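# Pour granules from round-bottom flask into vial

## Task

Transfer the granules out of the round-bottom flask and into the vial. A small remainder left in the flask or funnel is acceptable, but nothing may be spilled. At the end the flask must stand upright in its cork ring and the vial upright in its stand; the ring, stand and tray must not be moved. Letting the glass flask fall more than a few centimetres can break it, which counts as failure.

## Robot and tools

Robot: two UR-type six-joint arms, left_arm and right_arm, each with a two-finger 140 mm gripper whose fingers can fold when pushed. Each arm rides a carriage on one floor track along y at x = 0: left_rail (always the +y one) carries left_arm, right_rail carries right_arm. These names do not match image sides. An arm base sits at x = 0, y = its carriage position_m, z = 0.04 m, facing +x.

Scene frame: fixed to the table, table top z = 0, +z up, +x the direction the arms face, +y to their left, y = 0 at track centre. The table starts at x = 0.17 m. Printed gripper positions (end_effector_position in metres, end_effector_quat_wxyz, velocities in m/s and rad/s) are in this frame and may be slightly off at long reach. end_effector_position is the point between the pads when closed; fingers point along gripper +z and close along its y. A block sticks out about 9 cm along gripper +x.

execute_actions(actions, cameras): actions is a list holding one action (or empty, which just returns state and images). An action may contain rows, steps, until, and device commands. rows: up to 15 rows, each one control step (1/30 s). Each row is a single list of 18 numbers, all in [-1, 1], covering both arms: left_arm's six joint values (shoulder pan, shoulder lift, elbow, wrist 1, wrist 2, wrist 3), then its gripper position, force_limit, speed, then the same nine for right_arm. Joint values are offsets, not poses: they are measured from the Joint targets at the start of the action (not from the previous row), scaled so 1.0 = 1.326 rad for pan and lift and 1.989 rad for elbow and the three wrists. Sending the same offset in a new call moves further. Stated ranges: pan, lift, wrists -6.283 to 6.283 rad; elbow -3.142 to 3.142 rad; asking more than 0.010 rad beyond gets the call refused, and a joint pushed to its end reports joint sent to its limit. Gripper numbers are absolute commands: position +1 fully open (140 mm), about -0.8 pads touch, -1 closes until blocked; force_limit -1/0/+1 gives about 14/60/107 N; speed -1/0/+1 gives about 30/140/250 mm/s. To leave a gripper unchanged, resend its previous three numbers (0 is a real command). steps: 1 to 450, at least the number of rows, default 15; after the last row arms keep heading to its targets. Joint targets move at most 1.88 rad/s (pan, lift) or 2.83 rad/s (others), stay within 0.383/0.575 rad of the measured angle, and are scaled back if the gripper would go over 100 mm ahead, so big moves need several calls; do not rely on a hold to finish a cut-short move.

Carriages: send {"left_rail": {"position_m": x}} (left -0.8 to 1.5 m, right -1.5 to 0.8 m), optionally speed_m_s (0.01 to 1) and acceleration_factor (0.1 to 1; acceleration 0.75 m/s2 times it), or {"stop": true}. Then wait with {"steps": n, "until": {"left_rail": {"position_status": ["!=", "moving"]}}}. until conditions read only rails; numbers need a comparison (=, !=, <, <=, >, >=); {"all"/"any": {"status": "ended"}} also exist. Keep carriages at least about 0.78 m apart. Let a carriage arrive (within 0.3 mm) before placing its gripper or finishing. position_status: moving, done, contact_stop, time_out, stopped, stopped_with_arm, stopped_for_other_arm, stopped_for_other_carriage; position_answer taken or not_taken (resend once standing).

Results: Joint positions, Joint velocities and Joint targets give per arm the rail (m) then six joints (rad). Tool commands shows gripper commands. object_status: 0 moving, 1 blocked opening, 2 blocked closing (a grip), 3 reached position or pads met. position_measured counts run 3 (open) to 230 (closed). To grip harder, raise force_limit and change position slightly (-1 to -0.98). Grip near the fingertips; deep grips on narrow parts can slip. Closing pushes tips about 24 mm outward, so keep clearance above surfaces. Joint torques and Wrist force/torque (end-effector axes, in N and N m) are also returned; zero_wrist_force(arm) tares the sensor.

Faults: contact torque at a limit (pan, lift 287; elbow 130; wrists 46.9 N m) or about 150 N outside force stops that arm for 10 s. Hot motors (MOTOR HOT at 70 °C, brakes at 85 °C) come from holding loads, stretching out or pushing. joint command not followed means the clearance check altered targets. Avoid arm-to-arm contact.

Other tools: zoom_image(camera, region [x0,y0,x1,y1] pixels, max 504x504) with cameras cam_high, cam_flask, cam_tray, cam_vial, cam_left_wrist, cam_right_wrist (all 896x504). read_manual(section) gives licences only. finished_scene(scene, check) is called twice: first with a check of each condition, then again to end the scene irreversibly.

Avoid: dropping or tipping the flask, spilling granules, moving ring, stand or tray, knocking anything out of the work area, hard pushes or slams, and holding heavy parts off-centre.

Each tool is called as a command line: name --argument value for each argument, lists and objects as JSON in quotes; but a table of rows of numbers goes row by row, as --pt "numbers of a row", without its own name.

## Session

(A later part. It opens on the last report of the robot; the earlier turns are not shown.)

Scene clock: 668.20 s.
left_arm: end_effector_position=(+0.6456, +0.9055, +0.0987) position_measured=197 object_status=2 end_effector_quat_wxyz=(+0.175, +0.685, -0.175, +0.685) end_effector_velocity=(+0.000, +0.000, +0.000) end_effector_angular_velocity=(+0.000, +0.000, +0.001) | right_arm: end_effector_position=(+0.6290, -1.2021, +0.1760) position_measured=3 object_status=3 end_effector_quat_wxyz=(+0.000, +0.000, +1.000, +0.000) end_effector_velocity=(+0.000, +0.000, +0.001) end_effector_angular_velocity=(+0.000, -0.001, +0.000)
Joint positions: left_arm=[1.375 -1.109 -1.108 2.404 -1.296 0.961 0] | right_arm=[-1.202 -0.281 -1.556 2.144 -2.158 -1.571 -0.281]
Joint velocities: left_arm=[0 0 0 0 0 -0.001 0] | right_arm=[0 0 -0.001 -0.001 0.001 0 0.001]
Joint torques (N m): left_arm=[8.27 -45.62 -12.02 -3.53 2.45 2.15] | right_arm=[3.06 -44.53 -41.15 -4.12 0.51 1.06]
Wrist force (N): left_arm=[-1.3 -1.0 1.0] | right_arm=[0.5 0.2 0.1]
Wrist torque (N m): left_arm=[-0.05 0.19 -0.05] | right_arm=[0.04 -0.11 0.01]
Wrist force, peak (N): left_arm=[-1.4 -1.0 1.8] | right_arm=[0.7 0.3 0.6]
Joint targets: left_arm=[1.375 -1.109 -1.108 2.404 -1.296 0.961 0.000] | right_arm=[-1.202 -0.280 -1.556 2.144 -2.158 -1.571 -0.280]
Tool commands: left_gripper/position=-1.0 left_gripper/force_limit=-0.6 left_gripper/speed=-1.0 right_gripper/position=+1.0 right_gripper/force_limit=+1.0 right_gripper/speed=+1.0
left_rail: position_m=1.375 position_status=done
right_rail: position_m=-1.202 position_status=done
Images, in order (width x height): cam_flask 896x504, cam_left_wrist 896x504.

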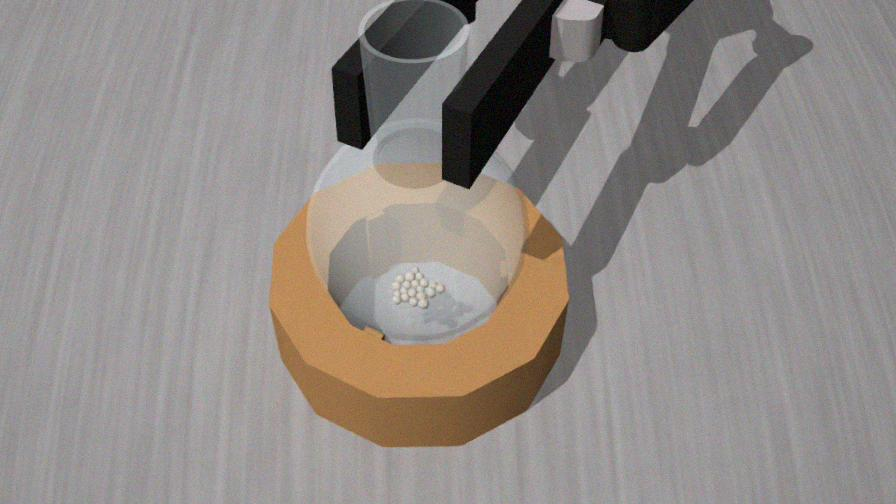

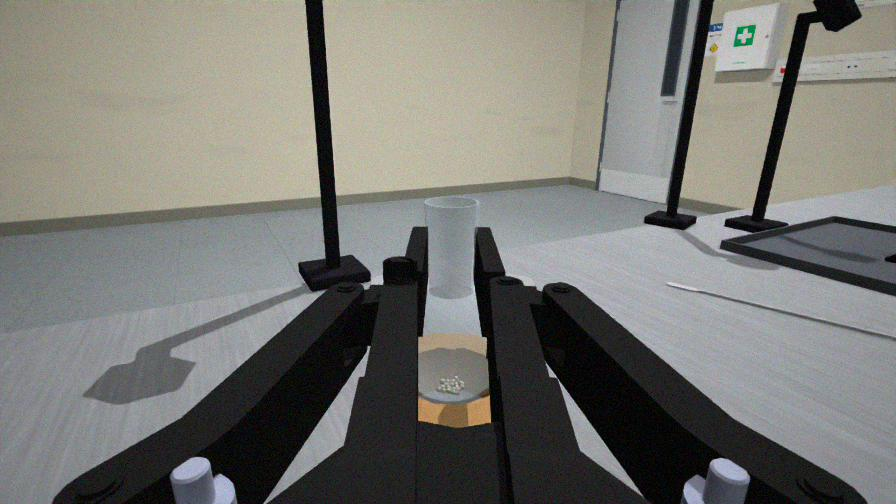

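execute_actions --actions '[{"rows": [[0,-0.000303,0,0.000202,0,0,-1,-0.6,-1,0,0,0,0,0,0,1,1,1],[0,-0.002177,-0.000002,0.001453,0,0,-1,-0.6,-1,0,0,0,0,0,0,1,1,1],[0,-0.006565,-0.000015,0.004392,0,0,-1,-0.6,-1,0,0,0,0,0,0,1,1,1],[0,-0.013823,-0.000065,0.00928,0,0,-1,-0.6,-1,0,0,0,0,0,0,1,1,1],[0,-0.023801,-0.000192,0.01606,0,0,-1,-0.6,-1,0,0,0,0,0,0,1,1,1],[0,-0.035991,-0.00044,0.024434,0,0,-1,-0.6,-1,0,0,0,0,0,0,1,1,1],[0,-0.049632,-0.000836,0.033924,0,0,-1,-0.6,-1,0,0,0,0,0,0,1,1,1],[0,-0.063761,-0.00138,0.043888,0,0,-1,-0.6,-1,0,0,0,0,0,0,1,1,1],[0,-0.077402,-0.002034,0.053635,0,0,-1,-0.6,-1,0,0,0,0,0,0,1,1,1],[0,-0.089592,-0.002726,0.062453,0,0,-1,-0.6,-1,0,0,0,0,0,0,1,1,1],[0,-0.099571,-0.003366,0.069747,0,0,-1,-0.6,-1,0,0,0,0,0,0,1,1,1],[0,-0.106828,-0.003875,0.075093,0,0,-1,-0.6,-1,0,0,0,0,0,0,1,1,1],[0,-0.111216,-0.0042,0.078343,0,0,-1,-0.6,-1,0,0,0,0,0,0,1,1,1],[0,-0.113087,-0.004342,0.079733,0,0,-1,-0.6,-1,0,0,0,0,0,0,1,1,1],[0,-0.113393,-0.004366,0.079961,0,0,-1,-0.6,-1,0,0,0,0,0,0,1,1,1]], "steps": 16}]' --cameras '["cam_flask", "cam_left_wrist", "cam_high"]'

Scene clock: 798.70 s.
left_arm: end_effector_position=(+0.6455, +0.9055, +0.1648) position_measured=197 object_status=2 end_effector_quat_wxyz=(+0.175, +0.685, -0.175, +0.685) end_effector_velocity=(+0.000, -0.001, +0.002) end_effector_angular_velocity=(+0.000, -0.001, -0.001) | right_arm: end_effector_position=(+0.6290, -1.2021, +0.1760) position_measured=3 object_status=3 end_effector_quat_wxyz=(+0.000, +0.000, +1.000, +0.000) end_effector_velocity=(+0.000, +0.000, +0.000) end_effector_angular_velocity=(-0.001, -0.001, +0.001)
Joint positions: left_arm=[1.375 -1.109 -1.258 2.395 -1.137 0.961 0] | right_arm=[-1.202 -0.281 -1.556 2.144 -2.158 -1.571 -0.281]
Joint velocities: left_arm=[0 0 -0.003 0 0.002 0 0.001] | right_arm=[0 0 0 0 -0.001 -0.001 -0.001]
Joint torques (N m): left_arm=[3.82 -66.12 -31.06 -0.08 1.72 2.14] | right_arm=[1.02 -45.5 -40.97 -3.9 0.34 1.4]
Wrist force (N): left_arm=[-2.4 -1.1 1.3] | right_arm=[0.3 -0.2 0.3]
Wrist torque (N m): left_arm=[-0.02 0.30 -0.07] | right_arm=[-0.05 -0.06 0.01]
Wrist force, peak (N): left_arm=[-3.9 -1.3 0.8] | right_arm=[0.5 0.2 0.5]
Joint targets: left_arm=[1.375 -1.109 -1.258 2.395 -1.137 0.961 0.000] | right_arm=[-1.202 -0.280 -1.556 2.144 -2.158 -1.571 -0.280]
left_rail: position_m=1.375 position_status=done
right_rail: position_m=-1.202 position_status=done
Images, in order (width x height): cam_high 896x504, cam_flask 896x504, cam_left_wrist 896x504.

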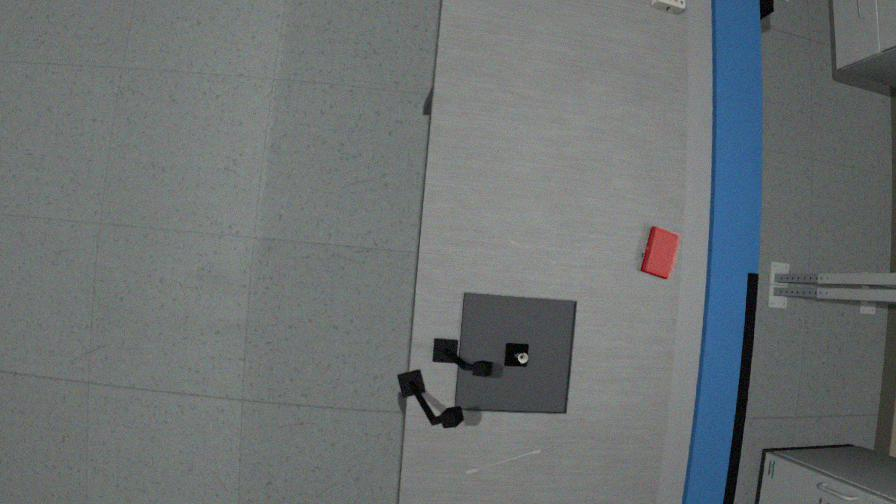

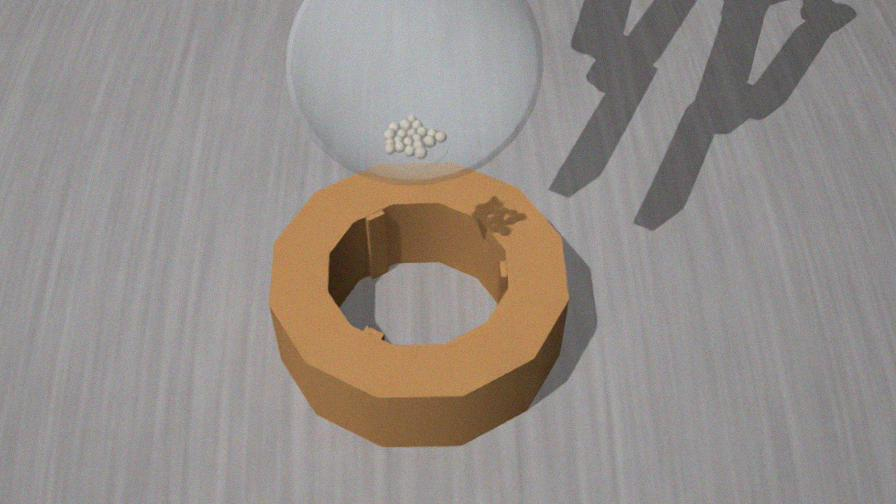

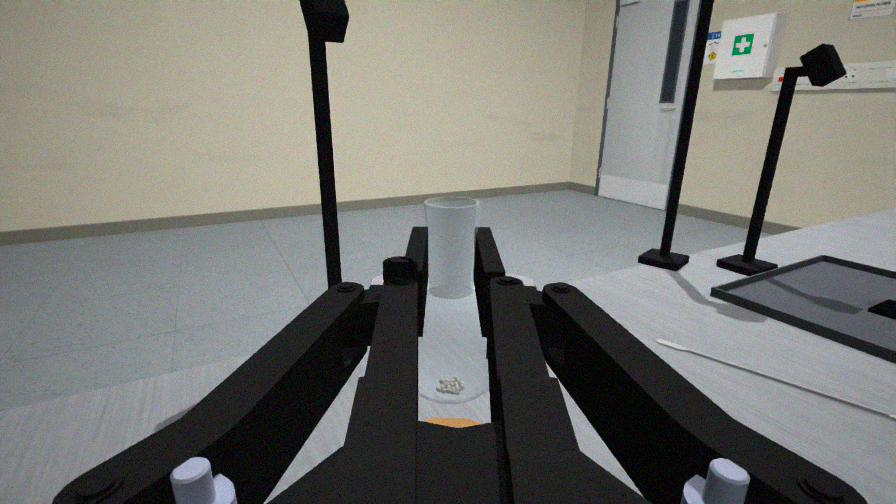

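execute_actions --actions '[{"left_rail": {"position_m": 0.765}, "rows": [[-0.000395,0.000158,0.000077,-0.000182,-0.000263,-0.010055,-1,-0.6,-1,0,0,0,0,0,0,1,1,1],[-0.003522,0.001409,0.000685,-0.001625,-0.002345,-0.030166,-1,-0.6,-1,0,0,0,0,0,0,1,1,1],[-0.011051,0.004422,0.00215,-0.005098,-0.007358,-0.060332,-1,-0.6,-1,0,0,0,0,0,0,1,1,1],[-0.023539,0.009419,0.00458,-0.010859,-0.015673,-0.100553,-1,-0.6,-1,0,0,0,0,0,0,1,1,1],[-0.040429,0.016177,0.007866,-0.018651,-0.026919,-0.145802,-1,-0.6,-1,0,0,0,0,0,0,1,1,1],[-0.060052,0.024028,0.011684,-0.027703,-0.039985,-0.191051,-1,-0.6,-1,0,0,0,0,0,0,1,1,1],[-0.080069,0.032038,0.015579,-0.036938,-0.053313,-0.2363,-1,-0.6,-1,0,0,0,0,0,0,1,1,1],[-0.100089,0.040048,0.019474,-0.046173,-0.066643,-0.281549,-1,-0.6,-1,0,0,0,0,0,0,1,1,1],[-0.120106,0.048058,0.023369,-0.055408,-0.079971,-0.326797,-1,-0.6,-1,0,0,0,0,0,0,1,1,1],[-0.139729,0.055909,0.027187,-0.06446,-0.093037,-0.372046,-1,-0.6,-1,0,0,0,0,0,0,1,1,1],[-0.156619,0.062667,0.030473,-0.072252,-0.104283,-0.417295,-1,-0.6,-1,0,0,0,0,0,0,1,1,1],[-0.169107,0.067664,0.032903,-0.078013,-0.112598,-0.462544,-1,-0.6,-1,0,0,0,0,0,0,1,1,1],[-0.176636,0.070677,0.034368,-0.081486,-0.117611,-0.507793,-1,-0.6,-1,0,0,0,0,0,0,1,1,1],[-0.179763,0.071928,0.034976,-0.082929,-0.119693,-0.553042,-1,-0.6,-1,0,0,0,0,0,0,1,1,1],[-0.180158,0.072086,0.035053,-0.083111,-0.119956,-0.789742,-1,-0.6,-1,0,0,0,0,0,0,1,1,1]], "steps": 90, "until": {"any": {"status": "ended"}}}]' --cameras '["cam_vial", "cam_tray", "cam_left_wrist", "cam_high"]'

Scene clock: 862.70 s.
left_arm: end_effector_position=(+0.5558, +0.2553, +0.1119) position_measured=197 object_status=2 end_effector_quat_wxyz=(+0.608, +0.608, +0.361, +0.361) end_effector_velocity=(+0.000, -0.002, +0.000) end_effector_angular_velocity=(+0.000, +0.000, -0.001) | right_arm: end_effector_position=(+0.6290, -1.2021, +0.1760) position_measured=3 object_status=3 end_effector_quat_wxyz=(+0.000, +0.000, +1.000, +0.000) end_effector_velocity=(+0.000, +0.000, +0.000) end_effector_angular_velocity=(+0.001, +0.001, +0.000)
Joint positions: left_arm=[0.765 -1.348 -1.162 2.465 -1.302 0.723 -1.571] | right_arm=[-1.202 -0.281 -1.556 2.144 -2.158 -1.571 -0.281]
Joint velocities: left_arm=[-0.002 -0.001 0 0 0 0 0] | right_arm=[0 0 0.001 -0.001 0.001 0 0]
Joint torques (N m): left_arm=[-7.47 -40.39 -5.15 -3.45 -2.56 -2.03] | right_arm=[-1.09 -44.72 -40.44 -4.2 0.37 1.57]
Wrist force (N): left_arm=[-0.5 -0.6 0.9] | right_arm=[0.1 0.1 0.2]
Wrist torque (N m): left_arm=[0.12 0.05 -0.06] | right_arm=[0.02 -0.02 0.00]
Wrist force, peak (N): left_arm=[-0.4 -4.3 1.8] | right_arm=[0.5 -0.3 0.8]
Joint targets: left_arm=[0.765 -1.348 -1.162 2.465 -1.302 0.723 -1.571] | right_arm=[-1.202 -0.280 -1.556 2.144 -2.158 -1.571 -0.280]
left_rail: position_m=0.765 position_status=done
right_rail: position_m=-1.202 position_status=done
Images, in order (width x height): cam_high 896x504, cam_tray 896x504, cam_vial 896x504, cam_left_wrist 896x504.

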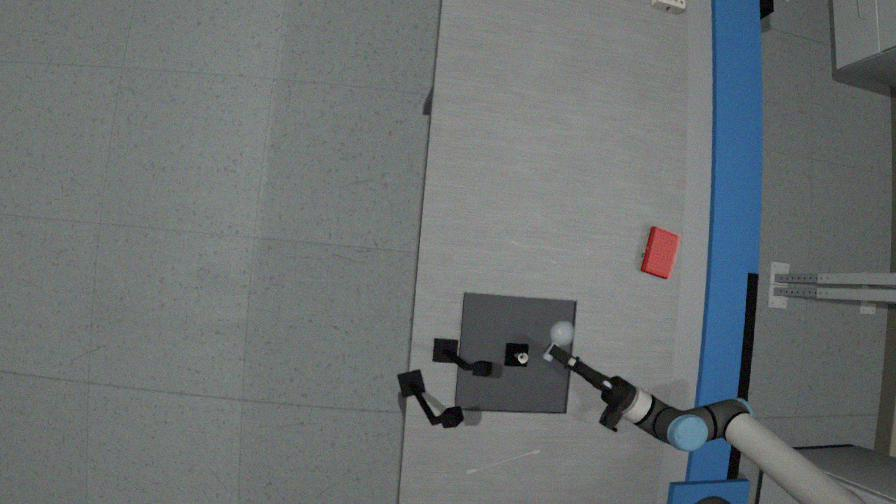

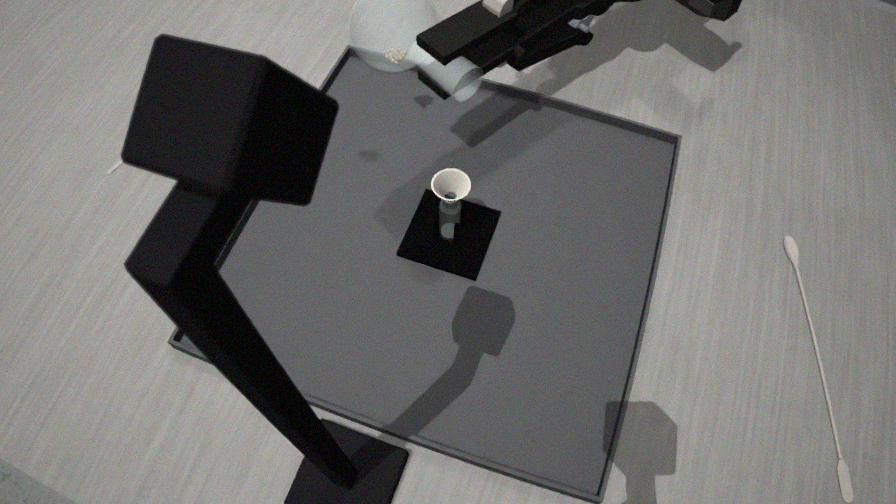

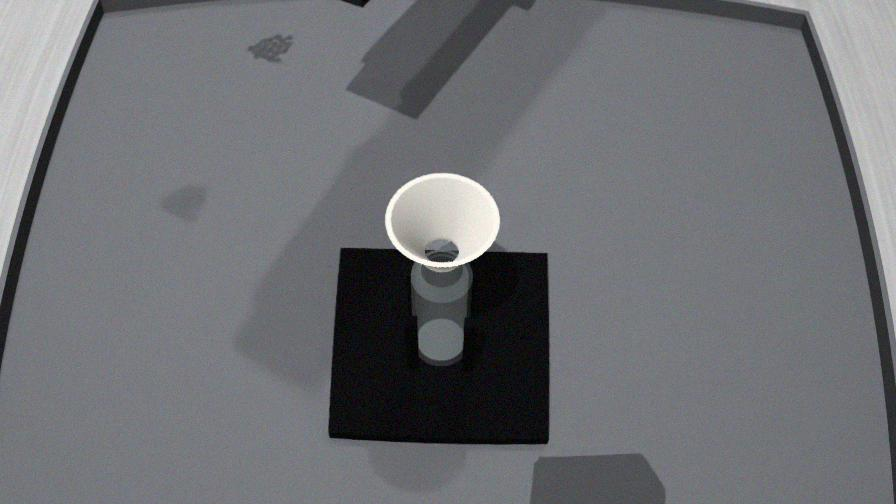

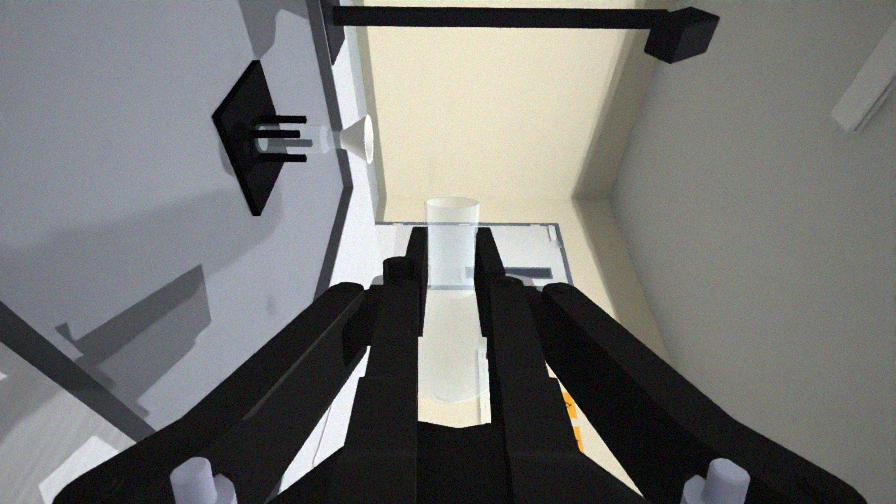

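zoom_image --camera "cam_left_wrist" --region '[290, 95, 410, 185]'

zoom_image --camera "cam_tray" --region '[340, 0, 600, 290]'

Scaled by 4.200 from the camera's 896x504 image, which has a finer 1280x720 frame.

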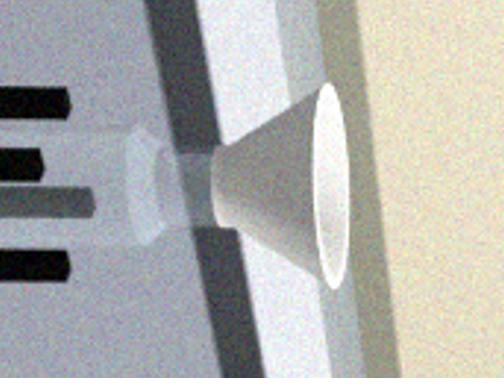

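Scaled by 1.738 from the camera's 896x504 image, which has a finer 1280x720 frame.

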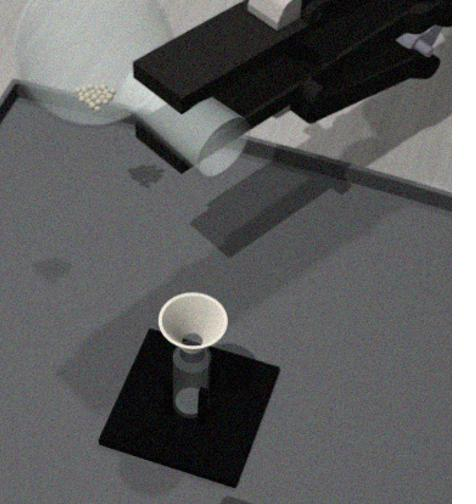

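zoom_image --camera "cam_high" --region '[500, 310, 590, 375]'

Scaled by 5.600 from the camera's 896x504 image, which has a finer 1280x720 frame.

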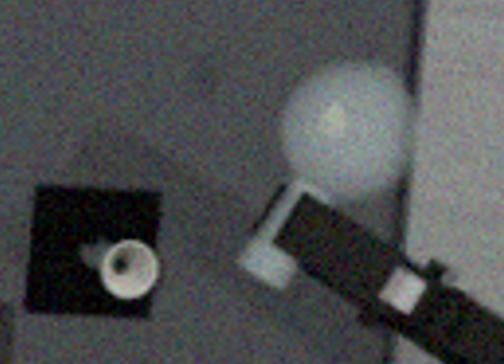

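zoom_image --camera "cam_high" --region '[532, 316, 580, 364]'

zoom_image --camera "cam_high" --region '[500, 334, 548, 382]'

Scaled by 10.500 from the camera's 896x504 image, which has a finer 1280x720 frame.

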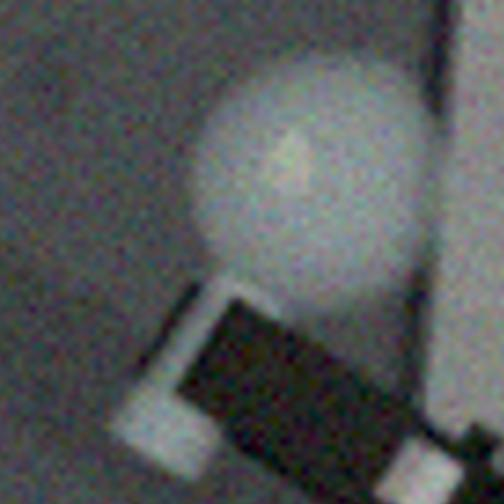

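Scaled by 10.500 from the camera's 896x504 image, which has a finer 1280x720 frame.

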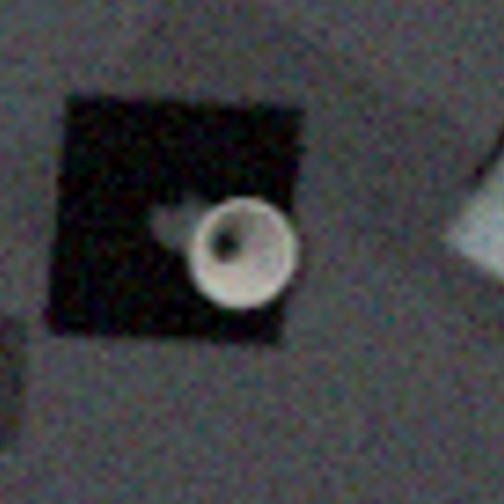

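execute_actions --actions '[{"rows": [[0.000274,-0.000095,-0.00016,0.000469,0.000194,-0.000629,-1,-0.6,-1,0,0,0,0,0,0,1,1,1],[0.001973,-0.000681,-0.00115,0.003376,0.001396,-0.004523,-1,-0.6,-1,0,0,0,0,0,0,1,1,1],[0.005951,-0.002054,-0.003468,0.01018,0.004211,-0.01364,-1,-0.6,-1,0,0,0,0,0,0,1,1,1],[0.012529,-0.004325,-0.007301,0.021433,0.008865,-0.028718,-1,-0.6,-1,0,0,0,0,0,0,1,1,1],[0.021573,-0.007448,-0.012572,0.036906,0.015265,-0.049449,-1,-0.6,-1,0,0,0,0,0,0,1,1,1],[0.032622,-0.011262,-0.019011,0.055807,0.023083,-0.074775,-1,-0.6,-1,0,0,0,0,0,0,1,1,1],[0.044986,-0.01553,-0.026216,0.076959,0.031832,-0.103116,-1,-0.6,-1,0,0,0,0,0,0,1,1,1],[0.057792,-0.019952,-0.033679,0.098867,0.040894,-0.132469,-1,-0.6,-1,0,0,0,0,0,0,1,1,1],[0.070156,-0.02422,-0.040884,0.120019,0.049643,-0.16081,-1,-0.6,-1,0,0,0,0,0,0,1,1,1],[0.081205,-0.028034,-0.047323,0.13892,0.057461,-0.186136,-1,-0.6,-1,0,0,0,0,0,0,1,1,1],[0.090249,-0.031157,-0.052594,0.154393,0.063861,-0.206867,-1,-0.6,-1,0,0,0,0,0,0,1,1,1],[0.096827,-0.033428,-0.056427,0.165646,0.068515,-0.221945,-1,-0.6,-1,0,0,0,0,0,0,1,1,1],[0.100805,-0.034801,-0.058745,0.17245,0.07133,-0.231062,-1,-0.6,-1,0,0,0,0,0,0,1,1,1],[0.1025,-0.035386,-0.059733,0.175351,0.07253,-0.234949,-1,-0.6,-1,0,0,0,0,0,0,1,1,1],[0.102778,-0.035482,-0.059895,0.175826,0.072726,-0.235585,-1,-0.6,-1,0,0,0,0,0,0,1,1,1]], "steps": 16}]' --cameras '["cam_vial", "cam_tray", "cam_left_wrist"]'

Scene clock: 1037.13 s.
left_arm: end_effector_position=(+0.6117, +0.2569, +0.1100) position_measured=197 object_status=2 end_effector_quat_wxyz=(+0.614, +0.573, +0.492, +0.232) end_effector_velocity=(+0.000, +0.000, +0.000) end_effector_angular_velocity=(-0.002, +0.002, +0.000) | right_arm: end_effector_position=(+0.6290, -1.2021, +0.1760) position_measured=3 object_status=3 end_effector_quat_wxyz=(+0.000, +0.000, +1.000, +0.000) end_effector_velocity=(-0.001, +0.000, +0.000) end_effector_angular_velocity=(+0.000, +0.001, +0.000)
Joint positions: left_arm=[0.765 -1.212 -1.209 2.346 -0.953 0.867 -2.039] | right_arm=[-1.202 -0.281 -1.556 2.144 -2.158 -1.571 -0.281]
Joint velocities: left_arm=[0 0.001 -0.001 0 0.002 0.001 -0.003] | right_arm=[0 0 0 0.001 0 0 0]
Joint torques (N m): left_arm=[12.29 -67.5 -28.79 -0.08 2.27 -2.55] | right_arm=[0.93 -45.46 -40.11 -3.22 -0.17 1.88]
Wrist force (N): left_arm=[0.1 -0.6 0.4] | right_arm=[0.3 0.2 0.3]
Wrist torque (N m): left_arm=[0.09 -0.09 -0.07] | right_arm=[0.04 -0.07 0.01]
Wrist force, peak (N): left_arm=[-1.2 -1.4 -0.7] | right_arm=[0.7 0.4 0.4]
Joint targets: left_arm=[0.765 -1.212 -1.209 2.346 -0.953 0.868 -2.039] | right_arm=[-1.202 -0.280 -1.556 2.144 -2.158 -1.571 -0.280]
left_rail: position_m=0.765 position_status=done
right_rail: position_m=-1.202 position_status=done
Images, in order (width x height): cam_tray 896x504, cam_vial 896x504, cam_left_wrist 896x504.

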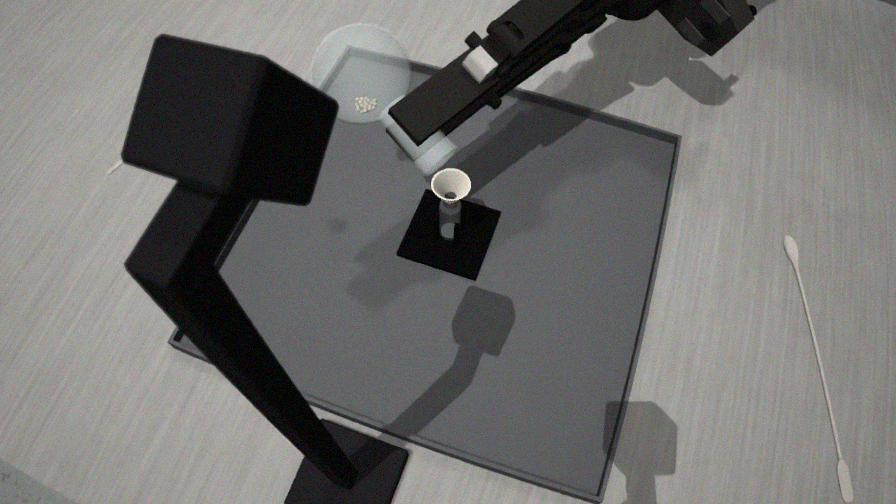

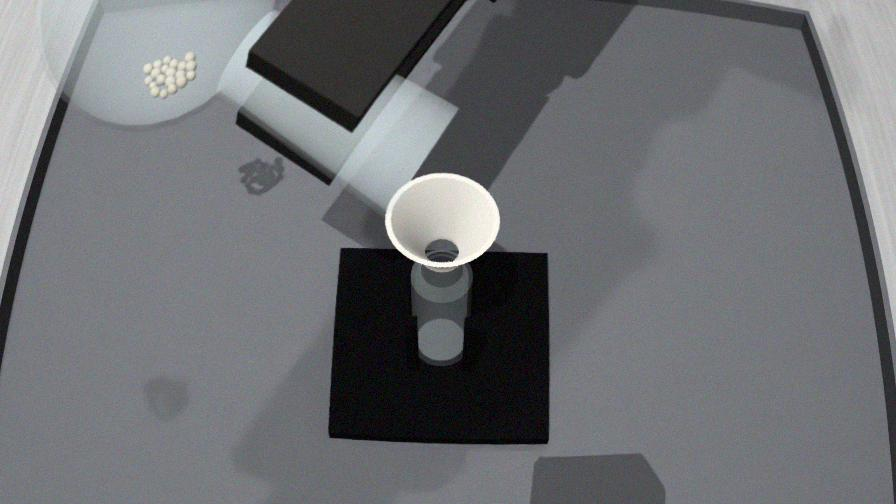

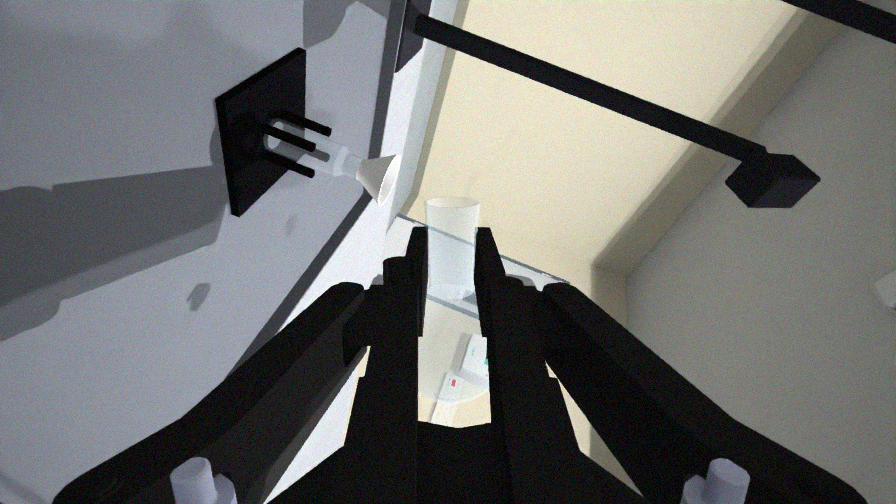

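zoom_image --camera "cam_vial" --region '[230, 60, 530, 290]'

Scaled by 1.680 from the camera's 896x504 image, which has a finer 1280x720 frame.

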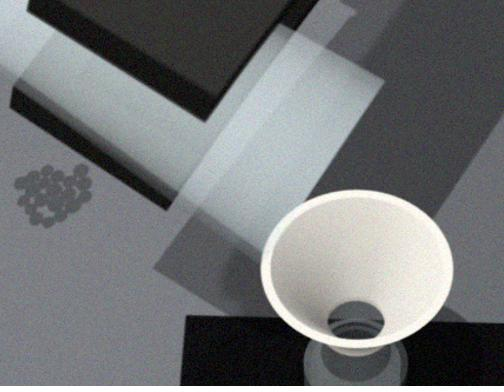

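zoom_image --camera "cam_left_wrist" --region '[340, 140, 420, 220]'

Scaled by 6.300 from the camera's 896x504 image, which has a finer 1280x720 frame.

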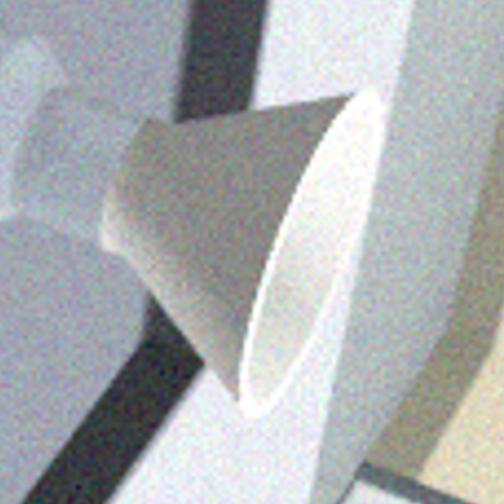

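zoom_image --camera "cam_vial" --region '[20, 0, 320, 170]'

zoom_image --camera "cam_vial" --region '[320, 80, 500, 280]'

Scaled by 1.680 from the camera's 896x504 image, which has a finer 1280x720 frame.

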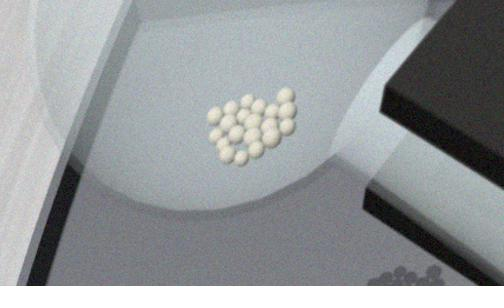

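Scaled by 2.520 from the camera's 896x504 image, which has a finer 1280x720 frame.

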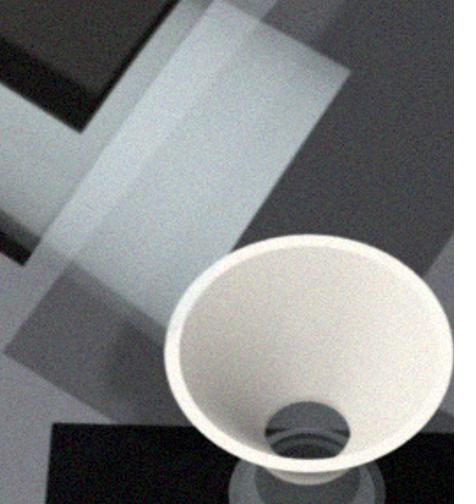

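zoom_image --camera "cam_vial" --region '[368, 165, 438, 235]'

Scaled by 7.200 from the camera's 896x504 image, which has a finer 1280x720 frame.

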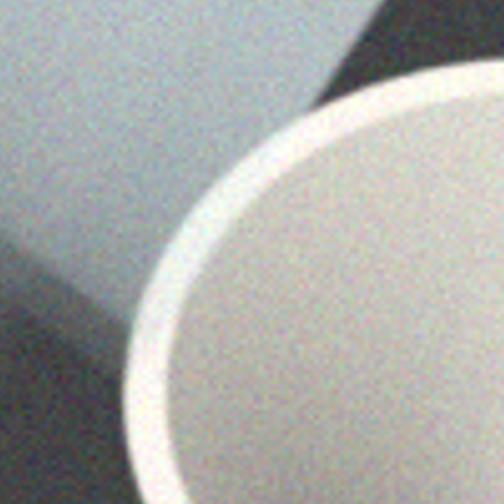

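zoom_image --camera "cam_vial" --region '[0, 0, 260, 146]'

Scaled by 1.938 from the camera's 896x504 image, which has a finer 1280x720 frame.

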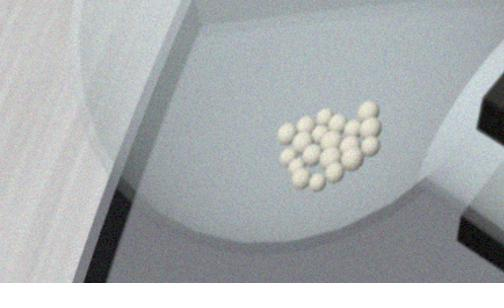

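zoom_image --camera "cam_tray" --region '[300, 10, 500, 210]'

Scaled by 2.520 from the camera's 896x504 image, which has a finer 1280x720 frame.

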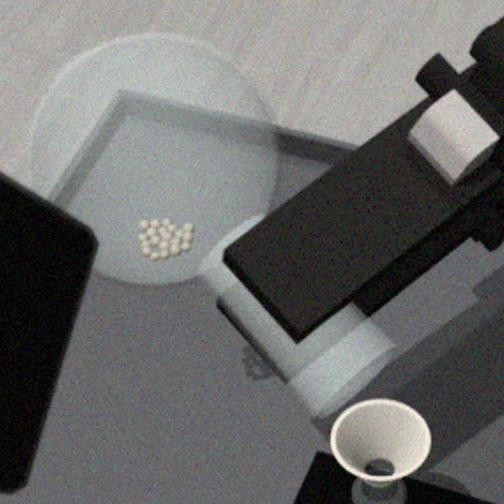

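execute_actions --actions '[{"rows": [[0.000011,0.000016,0.000026,-0.000038,0.000007,-0.000584,-1,-0.6,-1,0,0,0,0,0,0,1,1,1],[0.000082,0.000112,0.000189,-0.000274,0.00005,-0.004199,-1,-0.6,-1,0,0,0,0,0,0,1,1,1],[0.000248,0.000339,0.000569,-0.000825,0.000149,-0.012662,-1,-0.6,-1,0,0,0,0,0,0,1,1,1],[0.000521,0.000714,0.001197,-0.001737,0.000314,-0.026659,-1,-0.6,-1,0,0,0,0,0,0,1,1,1],[0.000897,0.00123,0.002061,-0.002991,0.000542,-0.045904,-1,-0.6,-1,0,0,0,0,0,0,1,1,1],[0.001357,0.001859,0.003117,-0.004522,0.000819,-0.069413,-1,-0.6,-1,0,0,0,0,0,0,1,1,1],[0.001871,0.002564,0.004299,-0.006236,0.001129,-0.095722,-1,-0.6,-1,0,0,0,0,0,0,1,1,1],[0.002404,0.003294,0.005522,-0.008012,0.001451,-0.122972,-1,-0.6,-1,0,0,0,0,0,0,1,1,1],[0.002918,0.003999,0.006704,-0.009726,0.001761,-0.149281,-1,-0.6,-1,0,0,0,0,0,0,1,1,1],[0.003378,0.004628,0.00776,-0.011257,0.002038,-0.17279,-1,-0.6,-1,0,0,0,0,0,0,1,1,1],[0.003754,0.005144,0.008624,-0.012511,0.002265,-0.192035,-1,-0.6,-1,0,0,0,0,0,0,1,1,1],[0.004027,0.005519,0.009252,-0.013423,0.002431,-0.206032,-1,-0.6,-1,0,0,0,0,0,0,1,1,1],[0.004193,0.005746,0.009632,-0.013974,0.00253,-0.214495,-1,-0.6,-1,0,0,0,0,0,0,1,1,1],[0.004263,0.005842,0.009794,-0.01421,0.002573,-0.218104,-1,-0.6,-1,0,0,0,0,0,0,1,1,1],[0.004275,0.005858,0.009821,-0.014248,0.00258,-0.218694,-1,-0.6,-1,0,0,0,0,0,0,1,1,1]], "steps": 16}]' --cameras '["cam_vial", "cam_tray"]'

Scene clock: 1121.47 s.
left_arm: end_effector_position=(+0.6103, +0.2679, +0.1019) position_measured=197 object_status=2 end_effector_quat_wxyz=(+0.649, +0.453, +0.604, +0.094) end_effector_velocity=(+0.000, +0.001, +0.000) end_effector_angular_velocity=(-0.001, +0.000, +0.001) | right_arm: end_effector_position=(+0.6290, -1.2021, +0.1760) position_measured=3 object_status=3 end_effector_quat_wxyz=(+0.000, +0.000, +1.000, +0.000) end_effector_velocity=(+0.001, -0.001, +0.000) end_effector_angular_velocity=(+0.000, +0.000, -0.002)
Joint positions: left_arm=[0.765 -1.206 -1.202 2.366 -0.981 0.873 -2.474] | right_arm=[-1.202 -0.281 -1.556 2.144 -2.158 -1.571 -0.28]
Joint velocities: left_arm=[0 0.001 0 0 0 -0.001 -0.001] | right_arm=[0 -0.001 0.001 -0.001 -0.001 0 0.001]
Joint torques (N m): left_arm=[12.21 -41.66 -7.49 -3.14 2.55 -1.93] | right_arm=[2.19 -46.39 -39.66 -3.35 -0.08 3.01]
Wrist force (N): left_arm=[-0.2 -0.1 0.3] | right_arm=[0.1 0.0 -0.2]
Wrist torque (N m): left_arm=[0.10 -0.04 -0.12] | right_arm=[-0.01 -0.03 0.01]
Wrist force, peak (N): left_arm=[-0.1 -1.1 0.8] | right_arm=[0.7 0.4 0.2]
Joint targets: left_arm=[0.765 -1.206 -1.202 2.366 -0.981 0.873 -2.474] | right_arm=[-1.202 -0.280 -1.556 2.144 -2.158 -1.571 -0.280]
left_rail: position_m=0.765 position_status=done
right_rail: position_m=-1.202 position_status=done
Images, in order (width x height): cam_tray 896x504, cam_vial 896x504.

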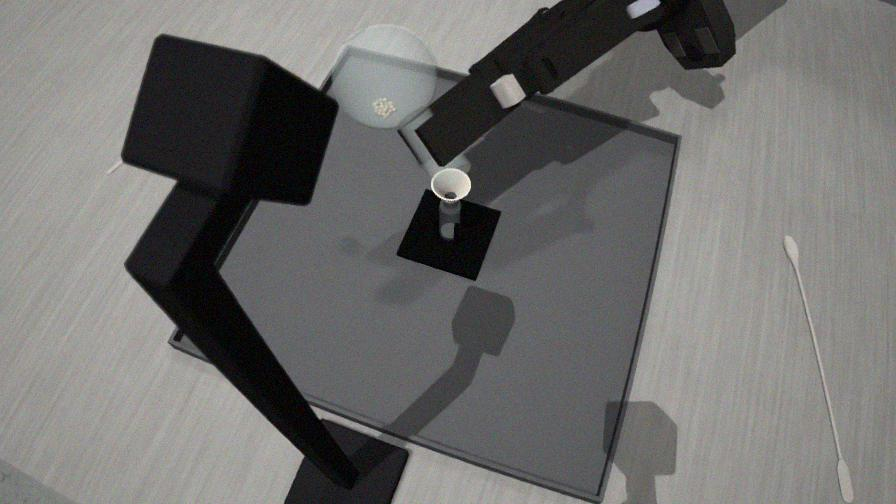

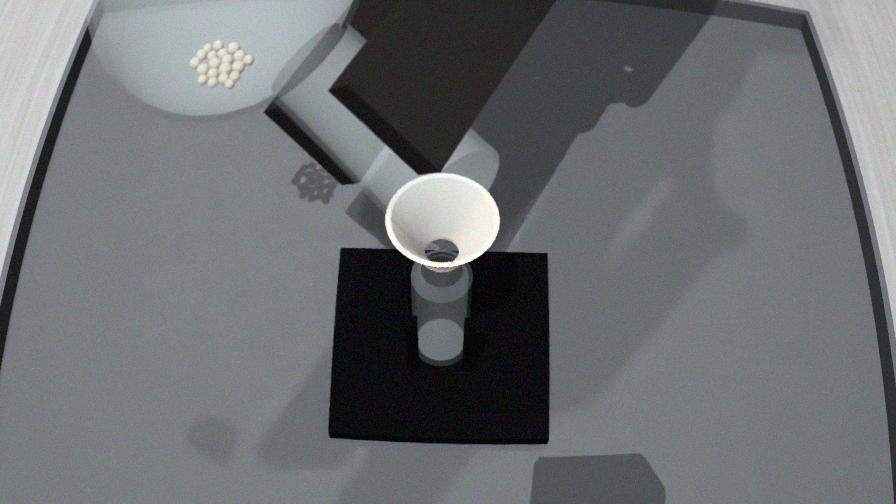

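execute_actions --actions '[]' --cameras '["cam_vial"]'

Scene clock: 1161.03 s.
left_arm: end_effector_position=(+0.6103, +0.2679, +0.1019) position_measured=197 object_status=2 end_effector_quat_wxyz=(+0.649, +0.453, +0.604, +0.093) end_effector_velocity=(+0.001, +0.000, +0.000) end_effector_angular_velocity=(-0.003, +0.001, +0.002) | right_arm: end_effector_position=(+0.6290, -1.2021, +0.1760) position_measured=3 object_status=3 end_effector_quat_wxyz=(+0.000, +0.000, +1.000, +0.000) end_effector_velocity=(+0.000, +0.000, -0.001) end_effector_angular_velocity=(+0.000, +0.000, +0.000)
Joint positions: left_arm=[0.765 -1.206 -1.202 2.366 -0.981 0.873 -2.474] | right_arm=[-1.202 -0.281 -1.556 2.144 -2.158 -1.571 -0.28]
Joint velocities: left_arm=[0 0.001 0 -0.001 0 -0.001 -0.003] | right_arm=[0 0 0.001 0.001 -0.002 0 0]
Joint torques (N m): left_arm=[-1.79 -45.78 -26.43 -0.7 -0.99 -1.33] | right_arm=[4.74 -49.15 -39.83 -3.15 -0.53 2.91]
Wrist force (N): left_arm=[-0.1 -0.4 0.3] | right_arm=[0.4 0.1 0.2]
Wrist torque (N m): left_arm=[0.04 -0.07 -0.11] | right_arm=[0.03 -0.09 0.01]
Wrist force, peak (N): left_arm=[0.2 -0.5 1.2] | right_arm=[0.5 0.7 0.0]
Joint targets: left_arm=[0.765 -1.206 -1.202 2.366 -0.981 0.873 -2.474] | right_arm=[-1.202 -0.280 -1.556 2.144 -2.158 -1.571 -0.280]
Tool commands: left_gripper/position=-1.0 left_gripper/force_limit=-0.6 left_gripper/speed=-1.0 right_gripper/position=+1.0 right_gripper/force_limit=+1.0 right_gripper/speed=+1.0
left_rail: position_m=0.765 position_status=done
right_rail: position_m=-1.202 position_status=done
Images, in order (width x height): cam_vial 896x504.

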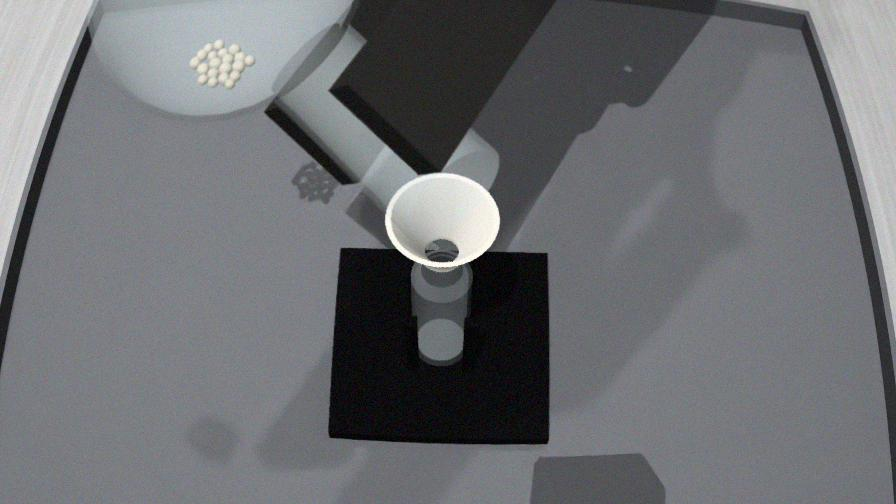

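zoom_image --camera "cam_vial" --region '[330, 100, 554, 290]'

Scaled by 2.250 from the camera's 896x504 image, which has a finer 1280x720 frame.

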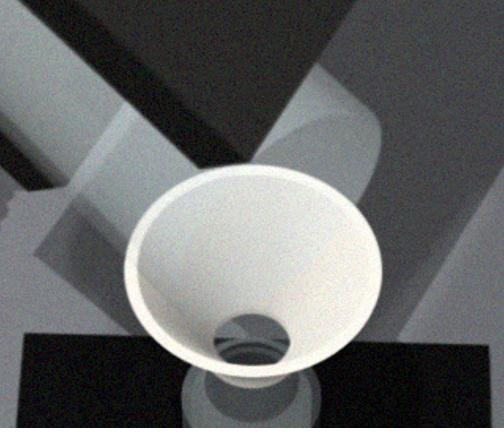

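execute_actions --actions '[{"rows": [[0.000025,-0.000014,0.000008,-0.000001,0.000016,-0.000348,-1,-0.6,-1,0,0,0,0,0,0,1,1,1],[0.000177,-0.0001,0.000057,-0.000008,0.000116,-0.0025,-1,-0.6,-1,0,0,0,0,0,0,1,1,1],[0.000533,-0.000301,0.000171,-0.000024,0.000349,-0.007538,-1,-0.6,-1,0,0,0,0,0,0,1,1,1],[0.001121,-0.000633,0.000361,-0.000051,0.000735,-0.015869,-1,-0.6,-1,0,0,0,0,0,0,1,1,1],[0.001931,-0.001089,0.000621,-0.000088,0.001266,-0.027326,-1,-0.6,-1,0,0,0,0,0,0,1,1,1],[0.00292,-0.001647,0.000939,-0.000132,0.001915,-0.04132,-1,-0.6,-1,0,0,0,0,0,0,1,1,1],[0.004026,-0.002272,0.001295,-0.000183,0.00264,-0.056982,-1,-0.6,-1,0,0,0,0,0,0,1,1,1],[0.005173,-0.002918,0.001664,-0.000235,0.003392,-0.073203,-1,-0.6,-1,0,0,0,0,0,0,1,1,1],[0.006279,-0.003543,0.00202,-0.000285,0.004117,-0.088864,-1,-0.6,-1,0,0,0,0,0,0,1,1,1],[0.007268,-0.004101,0.002338,-0.00033,0.004766,-0.102858,-1,-0.6,-1,0,0,0,0,0,0,1,1,1],[0.008078,-0.004557,0.002598,-0.000366,0.005297,-0.114315,-1,-0.6,-1,0,0,0,0,0,0,1,1,1],[0.008666,-0.00489,0.002788,-0.000393,0.005683,-0.122646,-1,-0.6,-1,0,0,0,0,0,0,1,1,1],[0.009022,-0.00509,0.002902,-0.000409,0.005916,-0.127685,-1,-0.6,-1,0,0,0,0,0,0,1,1,1],[0.009174,-0.005176,0.002951,-0.000416,0.006016,-0.129833,-1,-0.6,-1,0,0,0,0,0,0,1,1,1],[0.009199,-0.00519,0.002959,-0.000417,0.006032,-0.130184,-1,-0.6,-1,0,0,0,0,0,0,1,1,1]], "steps": 16}]' --cameras '["cam_vial"]'

Scene clock: 1195.83 s.
left_arm: end_effector_position=(+0.6132, +0.2747, +0.1036) position_measured=197 object_status=2 end_effector_quat_wxyz=(+0.656, +0.370, +0.658, +0.008) end_effector_velocity=(+0.000, +0.000, +0.000) end_effector_angular_velocity=(-0.001, +0.001, +0.000) | right_arm: end_effector_position=(+0.6290, -1.2021, +0.1760) position_measured=3 object_status=3 end_effector_quat_wxyz=(+0.000, +0.000, +1.000, +0.000) end_effector_velocity=(+0.000, -0.001, +0.000) end_effector_angular_velocity=(-0.002, +0.000, +0.000)
Joint positions: left_arm=[0.765 -1.194 -1.209 2.371 -0.982 0.885 -2.733] | right_arm=[-1.202 -0.281 -1.556 2.144 -2.158 -1.571 -0.28]
Joint velocities: left_arm=[0 0 0 0.001 0 0 -0.002] | right_arm=[0 -0.001 0.001 0 -0.001 -0.002 -0.001]
Joint torques (N m): left_arm=[11.23 -65.43 -7.99 -3.06 2.81 -2] | right_arm=[3.38 -43.75 -40.24 -3.47 -0.61 2.51]
Wrist force (N): left_arm=[0.4 -0.2 0.2] | right_arm=[0.2 0.1 0.2]
Wrist torque (N m): left_arm=[0.05 -0.22 -0.12] | right_arm=[0.03 -0.03 0.01]
Wrist force, peak (N): left_arm=[0.7 -0.1 0.9] | right_arm=[0.7 0.3 0.4]
Joint targets: left_arm=[0.765 -1.194 -1.209 2.371 -0.982 0.885 -2.733] | right_arm=[-1.202 -0.280 -1.556 2.144 -2.158 -1.571 -0.280]
left_rail: position_m=0.765 position_status=done
right_rail: position_m=-1.202 position_status=done
Images, in order (width x height): cam_vial 896x504.

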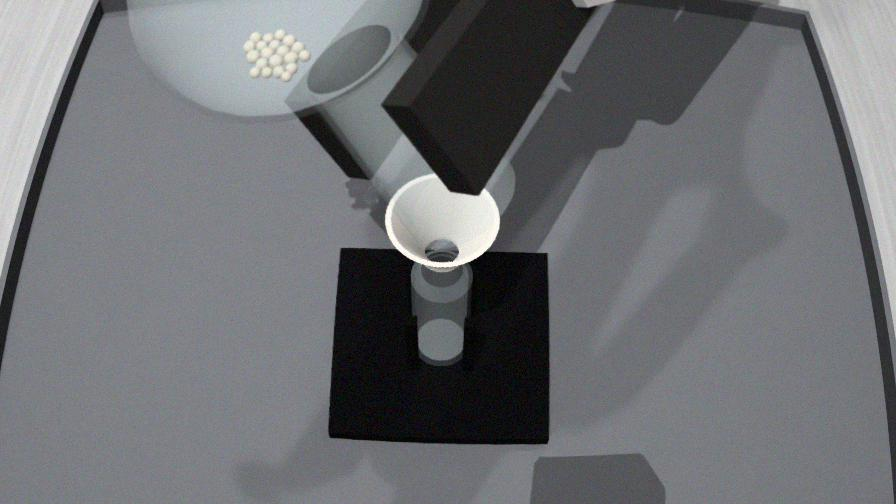

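zoom_image --camera "cam_vial" --region '[330, 100, 554, 290]'

Scaled by 2.250 from the camera's 896x504 image, which has a finer 1280x720 frame.

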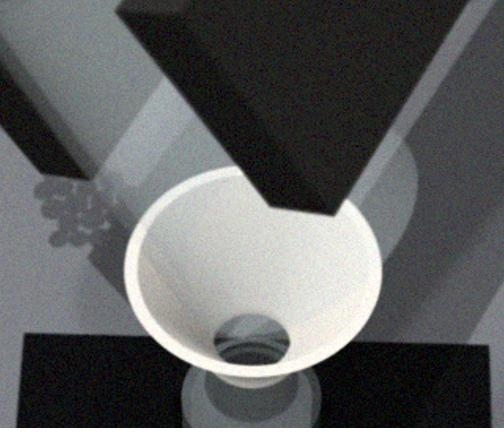

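execute_actions --actions '[{"rows": [[0.000007,-0.000003,0.000003,-0.000002,0.000005,-0.000116,-1,-0.6,-1,0,0,0,0,0,0,1,1,1],[0.000052,-0.000024,0.000025,-0.000014,0.000034,-0.000834,-1,-0.6,-1,0,0,0,0,0,0,1,1,1],[0.000156,-0.000072,0.000074,-0.000042,0.000102,-0.002516,-1,-0.6,-1,0,0,0,0,0,0,1,1,1],[0.000329,-0.000151,0.000157,-0.000088,0.000216,-0.005298,-1,-0.6,-1,0,0,0,0,0,0,1,1,1],[0.000566,-0.00026,0.00027,-0.000152,0.000371,-0.009122,-1,-0.6,-1,0,0,0,0,0,0,1,1,1],[0.000856,-0.000394,0.000408,-0.000229,0.000561,-0.013794,-1,-0.6,-1,0,0,0,0,0,0,1,1,1],[0.00118,-0.000543,0.000563,-0.000316,0.000774,-0.019022,-1,-0.6,-1,0,0,0,0,0,0,1,1,1],[0.001517,-0.000698,0.000723,-0.000406,0.000995,-0.024436,-1,-0.6,-1,0,0,0,0,0,0,1,1,1],[0.001841,-0.000847,0.000878,-0.000493,0.001208,-0.029664,-1,-0.6,-1,0,0,0,0,0,0,1,1,1],[0.002131,-0.000981,0.001016,-0.00057,0.001398,-0.034336,-1,-0.6,-1,0,0,0,0,0,0,1,1,1],[0.002368,-0.00109,0.001129,-0.000634,0.001553,-0.03816,-1,-0.6,-1,0,0,0,0,0,0,1,1,1],[0.002541,-0.001169,0.001212,-0.00068,0.001667,-0.040942,-1,-0.6,-1,0,0,0,0,0,0,1,1,1],[0.002645,-0.001217,0.001261,-0.000708,0.001735,-0.042624,-1,-0.6,-1,0,0,0,0,0,0,1,1,1],[0.00269,-0.001238,0.001283,-0.00072,0.001764,-0.043341,-1,-0.6,-1,0,0,0,0,0,0,1,1,1],[0.002697,-0.001241,0.001286,-0.000722,0.001769,-0.043458,-1,-0.6,-1,0,0,0,0,0,0,1,1,1]], "steps": 16}]' --cameras '["cam_vial"]'

Scene clock: 1229.90 s.
left_arm: end_effector_position=(+0.6139, +0.2771, +0.1038) position_measured=197 object_status=2 end_effector_quat_wxyz=(+0.656, +0.341, +0.673, -0.021) end_effector_velocity=(+0.000, +0.000, +0.000) end_effector_angular_velocity=(-0.003, +0.001, +0.000) | right_arm: end_effector_position=(+0.6290, -1.2021, +0.1760) position_measured=3 object_status=3 end_effector_quat_wxyz=(+0.000, +0.000, +1.000, +0.000) end_effector_velocity=(-0.001, -0.001, +0.000) end_effector_angular_velocity=(-0.001, +0.001, -0.001)
Joint positions: left_arm=[0.765 -1.191 -1.21 2.374 -0.983 0.888 -2.819] | right_arm=[-1.202 -0.281 -1.556 2.144 -2.158 -1.571 -0.28]
Joint velocities: left_arm=[0 0 0 -0.001 0 0.001 -0.002] | right_arm=[0 -0.001 0 0.001 0.001 -0.001 0]
Joint torques (N m): left_arm=[12.37 -65.53 -8 -3.13 2.73 -2.34] | right_arm=[4.55 -45.34 -39.99 -3.55 -0.68 2.33]
Wrist force (N): left_arm=[0.5 -0.3 -0.5] | right_arm=[0.4 0.2 0.0]
Wrist torque (N m): left_arm=[0.01 -0.25 -0.11] | right_arm=[0.05 -0.08 0.01]
Wrist force, peak (N): left_arm=[0.6 -0.7 -0.6] | right_arm=[0.4 0.5 0.3]
Joint targets: left_arm=[0.765 -1.191 -1.210 2.374 -0.983 0.888 -2.819] | right_arm=[-1.202 -0.280 -1.556 2.144 -2.158 -1.571 -0.280]
left_rail: position_m=0.765 position_status=done
right_rail: position_m=-1.202 position_status=done
Images, in order (width x height): cam_vial 896x504.

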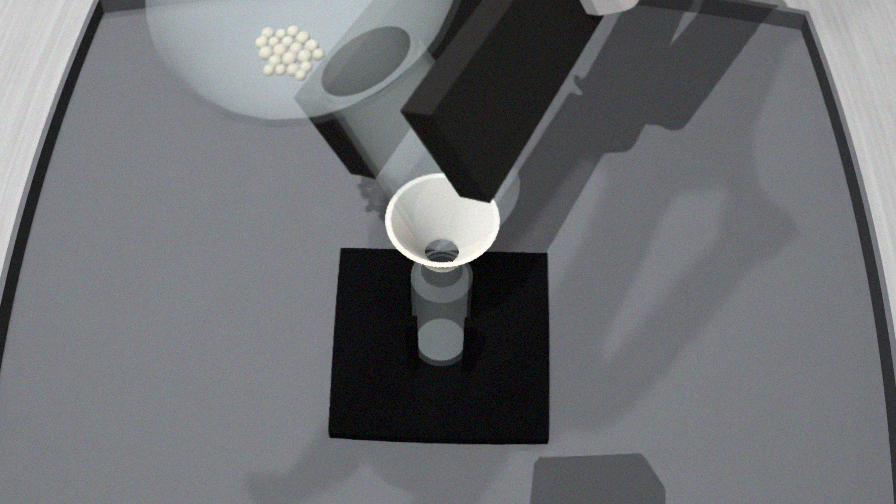

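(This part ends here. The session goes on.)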